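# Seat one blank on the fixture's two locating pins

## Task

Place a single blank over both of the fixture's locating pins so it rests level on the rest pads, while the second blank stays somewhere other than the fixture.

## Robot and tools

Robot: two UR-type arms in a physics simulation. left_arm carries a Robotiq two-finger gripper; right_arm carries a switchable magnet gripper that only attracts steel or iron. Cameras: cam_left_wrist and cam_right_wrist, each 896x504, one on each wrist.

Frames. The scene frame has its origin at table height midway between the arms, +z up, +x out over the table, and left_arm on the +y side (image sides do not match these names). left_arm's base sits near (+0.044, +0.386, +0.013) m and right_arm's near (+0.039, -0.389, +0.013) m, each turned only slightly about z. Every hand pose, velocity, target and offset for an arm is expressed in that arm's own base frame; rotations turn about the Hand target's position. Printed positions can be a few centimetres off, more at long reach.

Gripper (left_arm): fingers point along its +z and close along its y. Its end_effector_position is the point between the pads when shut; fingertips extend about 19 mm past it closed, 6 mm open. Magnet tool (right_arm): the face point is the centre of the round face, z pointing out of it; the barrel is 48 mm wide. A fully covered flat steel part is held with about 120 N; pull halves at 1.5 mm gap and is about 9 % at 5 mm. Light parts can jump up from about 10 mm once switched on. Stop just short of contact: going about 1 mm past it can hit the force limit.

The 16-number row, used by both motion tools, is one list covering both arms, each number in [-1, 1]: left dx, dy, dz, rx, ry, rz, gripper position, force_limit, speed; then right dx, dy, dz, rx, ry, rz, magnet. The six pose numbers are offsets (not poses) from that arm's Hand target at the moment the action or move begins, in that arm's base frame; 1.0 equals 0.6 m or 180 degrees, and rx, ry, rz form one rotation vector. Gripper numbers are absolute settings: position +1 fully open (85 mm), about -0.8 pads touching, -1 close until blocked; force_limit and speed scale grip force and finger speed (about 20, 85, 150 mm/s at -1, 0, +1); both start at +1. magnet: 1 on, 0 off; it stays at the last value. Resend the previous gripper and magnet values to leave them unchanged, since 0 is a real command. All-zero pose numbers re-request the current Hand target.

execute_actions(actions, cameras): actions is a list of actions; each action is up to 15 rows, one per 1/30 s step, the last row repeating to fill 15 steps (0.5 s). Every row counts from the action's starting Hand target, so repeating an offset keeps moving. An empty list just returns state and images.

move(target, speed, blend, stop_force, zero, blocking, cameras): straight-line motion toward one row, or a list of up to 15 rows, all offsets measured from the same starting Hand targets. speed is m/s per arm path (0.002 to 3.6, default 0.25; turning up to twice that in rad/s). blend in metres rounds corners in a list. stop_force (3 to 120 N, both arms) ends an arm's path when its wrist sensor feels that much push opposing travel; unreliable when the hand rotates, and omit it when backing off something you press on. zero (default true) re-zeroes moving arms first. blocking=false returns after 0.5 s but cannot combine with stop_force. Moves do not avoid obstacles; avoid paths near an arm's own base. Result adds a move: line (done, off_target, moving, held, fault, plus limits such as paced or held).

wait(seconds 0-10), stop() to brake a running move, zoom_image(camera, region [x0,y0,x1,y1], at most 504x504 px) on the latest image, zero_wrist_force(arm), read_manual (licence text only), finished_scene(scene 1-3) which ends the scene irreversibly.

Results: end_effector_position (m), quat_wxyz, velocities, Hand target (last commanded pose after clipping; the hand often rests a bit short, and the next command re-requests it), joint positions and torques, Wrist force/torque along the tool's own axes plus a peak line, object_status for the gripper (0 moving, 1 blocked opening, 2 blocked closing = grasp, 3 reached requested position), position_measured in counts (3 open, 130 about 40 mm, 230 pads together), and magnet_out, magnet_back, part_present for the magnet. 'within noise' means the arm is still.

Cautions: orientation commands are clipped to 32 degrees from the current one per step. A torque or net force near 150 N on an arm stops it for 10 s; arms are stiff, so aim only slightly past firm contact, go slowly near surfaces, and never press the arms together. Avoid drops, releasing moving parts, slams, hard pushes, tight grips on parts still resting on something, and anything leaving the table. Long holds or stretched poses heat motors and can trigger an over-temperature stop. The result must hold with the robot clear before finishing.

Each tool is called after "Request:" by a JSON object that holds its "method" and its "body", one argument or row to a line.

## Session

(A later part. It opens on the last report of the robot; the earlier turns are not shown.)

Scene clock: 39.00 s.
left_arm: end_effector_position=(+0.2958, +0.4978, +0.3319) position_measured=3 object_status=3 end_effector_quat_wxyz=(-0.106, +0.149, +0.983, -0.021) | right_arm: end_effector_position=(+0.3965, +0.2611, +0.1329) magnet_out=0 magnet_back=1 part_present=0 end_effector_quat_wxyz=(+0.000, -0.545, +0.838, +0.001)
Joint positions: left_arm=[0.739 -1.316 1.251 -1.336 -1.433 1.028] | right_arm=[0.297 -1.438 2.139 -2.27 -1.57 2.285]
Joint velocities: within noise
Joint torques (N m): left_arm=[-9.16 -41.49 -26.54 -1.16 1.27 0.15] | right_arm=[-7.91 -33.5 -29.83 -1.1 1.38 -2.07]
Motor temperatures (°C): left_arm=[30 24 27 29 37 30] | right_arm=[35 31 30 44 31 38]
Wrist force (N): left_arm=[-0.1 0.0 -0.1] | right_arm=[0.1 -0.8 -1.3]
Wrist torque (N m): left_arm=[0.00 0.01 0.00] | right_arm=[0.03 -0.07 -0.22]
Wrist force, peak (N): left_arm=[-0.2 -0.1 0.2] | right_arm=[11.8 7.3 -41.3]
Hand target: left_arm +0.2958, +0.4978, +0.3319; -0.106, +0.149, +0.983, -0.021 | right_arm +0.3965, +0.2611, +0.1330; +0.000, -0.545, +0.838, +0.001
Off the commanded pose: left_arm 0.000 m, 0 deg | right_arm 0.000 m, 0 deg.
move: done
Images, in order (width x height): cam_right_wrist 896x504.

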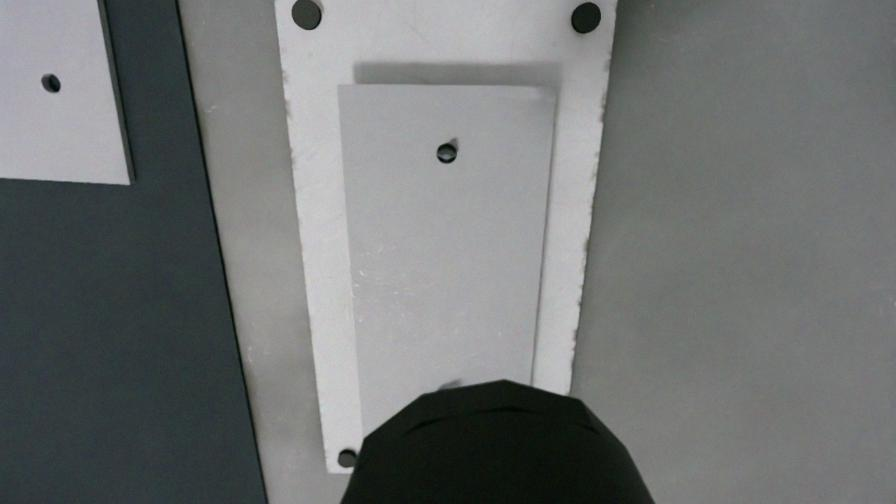

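Request:
{"method": "move", "body": {
  "target": [0,0,0,0,0,0,1,1,1,-0.12,0.06,0.02,0,0,0,0],
  "cameras": ["cam_right_wrist"]
}}

Request:
{"method": "zoom_image", "body": {
  "camera": "cam_right_wrist",
  "region": [300, 0, 650, 400]
}}

Scene clock: 40.13 s.
left_arm: end_effector_position=(+0.2958, +0.4978, +0.3319) position_measured=3 object_status=3 end_effector_quat_wxyz=(-0.106, +0.149, +0.983, -0.021) | right_arm: end_effector_position=(+0.3247, +0.2970, +0.1450) magnet_out=0 magnet_back=1 part_present=0 end_effector_quat_wxyz=(+0.000, -0.545, +0.838, +0.001)
Joint positions: left_arm=[0.739 -1.316 1.251 -1.336 -1.433 1.028] | right_arm=[0.433 -1.541 2.213 -2.242 -1.569 2.421]
Joint velocities: within noise
Joint torques (N m): left_arm=[-8.66 -42.48 -26.5 -0.99 1.46 0.26] | right_arm=[7.82 -27.36 -11.82 -1.12 -1.43 1.31]
Motor temperatures (°C): left_arm=[30 24 27 29 37 30] | right_arm=[35 31 30 44 31 38]
Wrist force (N): left_arm=[0.0 0.0 0.0] | right_arm=[-0.2 -1.1 -0.6]
Wrist torque (N m): left_arm=[-0.01 0.00 0.01] | right_arm=[0.02 -0.03 -0.25]
Wrist force, peak (N): left_arm=[-0.2 -0.1 0.1] | right_arm=[0.1 -2.3 -1.1]
Hand target: left_arm +0.2958, +0.4978, +0.3319; -0.106, +0.149, +0.983, -0.021 | right_arm +0.3245, +0.2971, +0.1450; +0.000, -0.545, +0.838, +0.001
Off the commanded pose: left_arm 0.000 m, 0 deg | right_arm 0.000 m, 0 deg.
move: done
Images, in order (width x height): cam_right_wrist 896x504.

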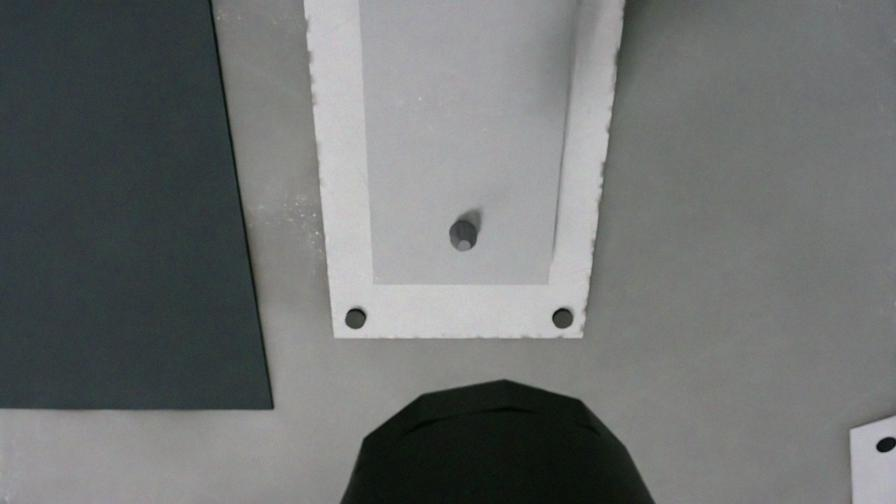

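Scaled by 1.260 from the camera's 896x504 image, which has a finer 1280x720 frame.

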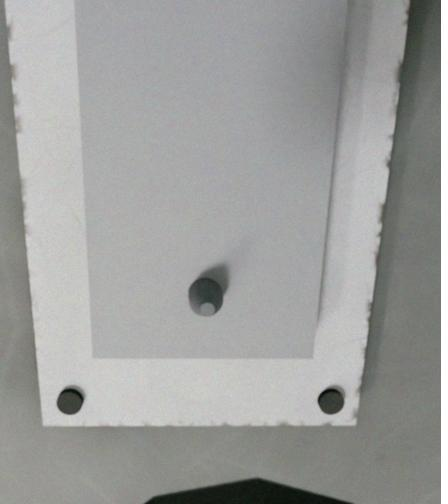

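Request:
{"method": "finished_scene", "body": {
  "scene": 3
}}

The scene is finished: the task was done.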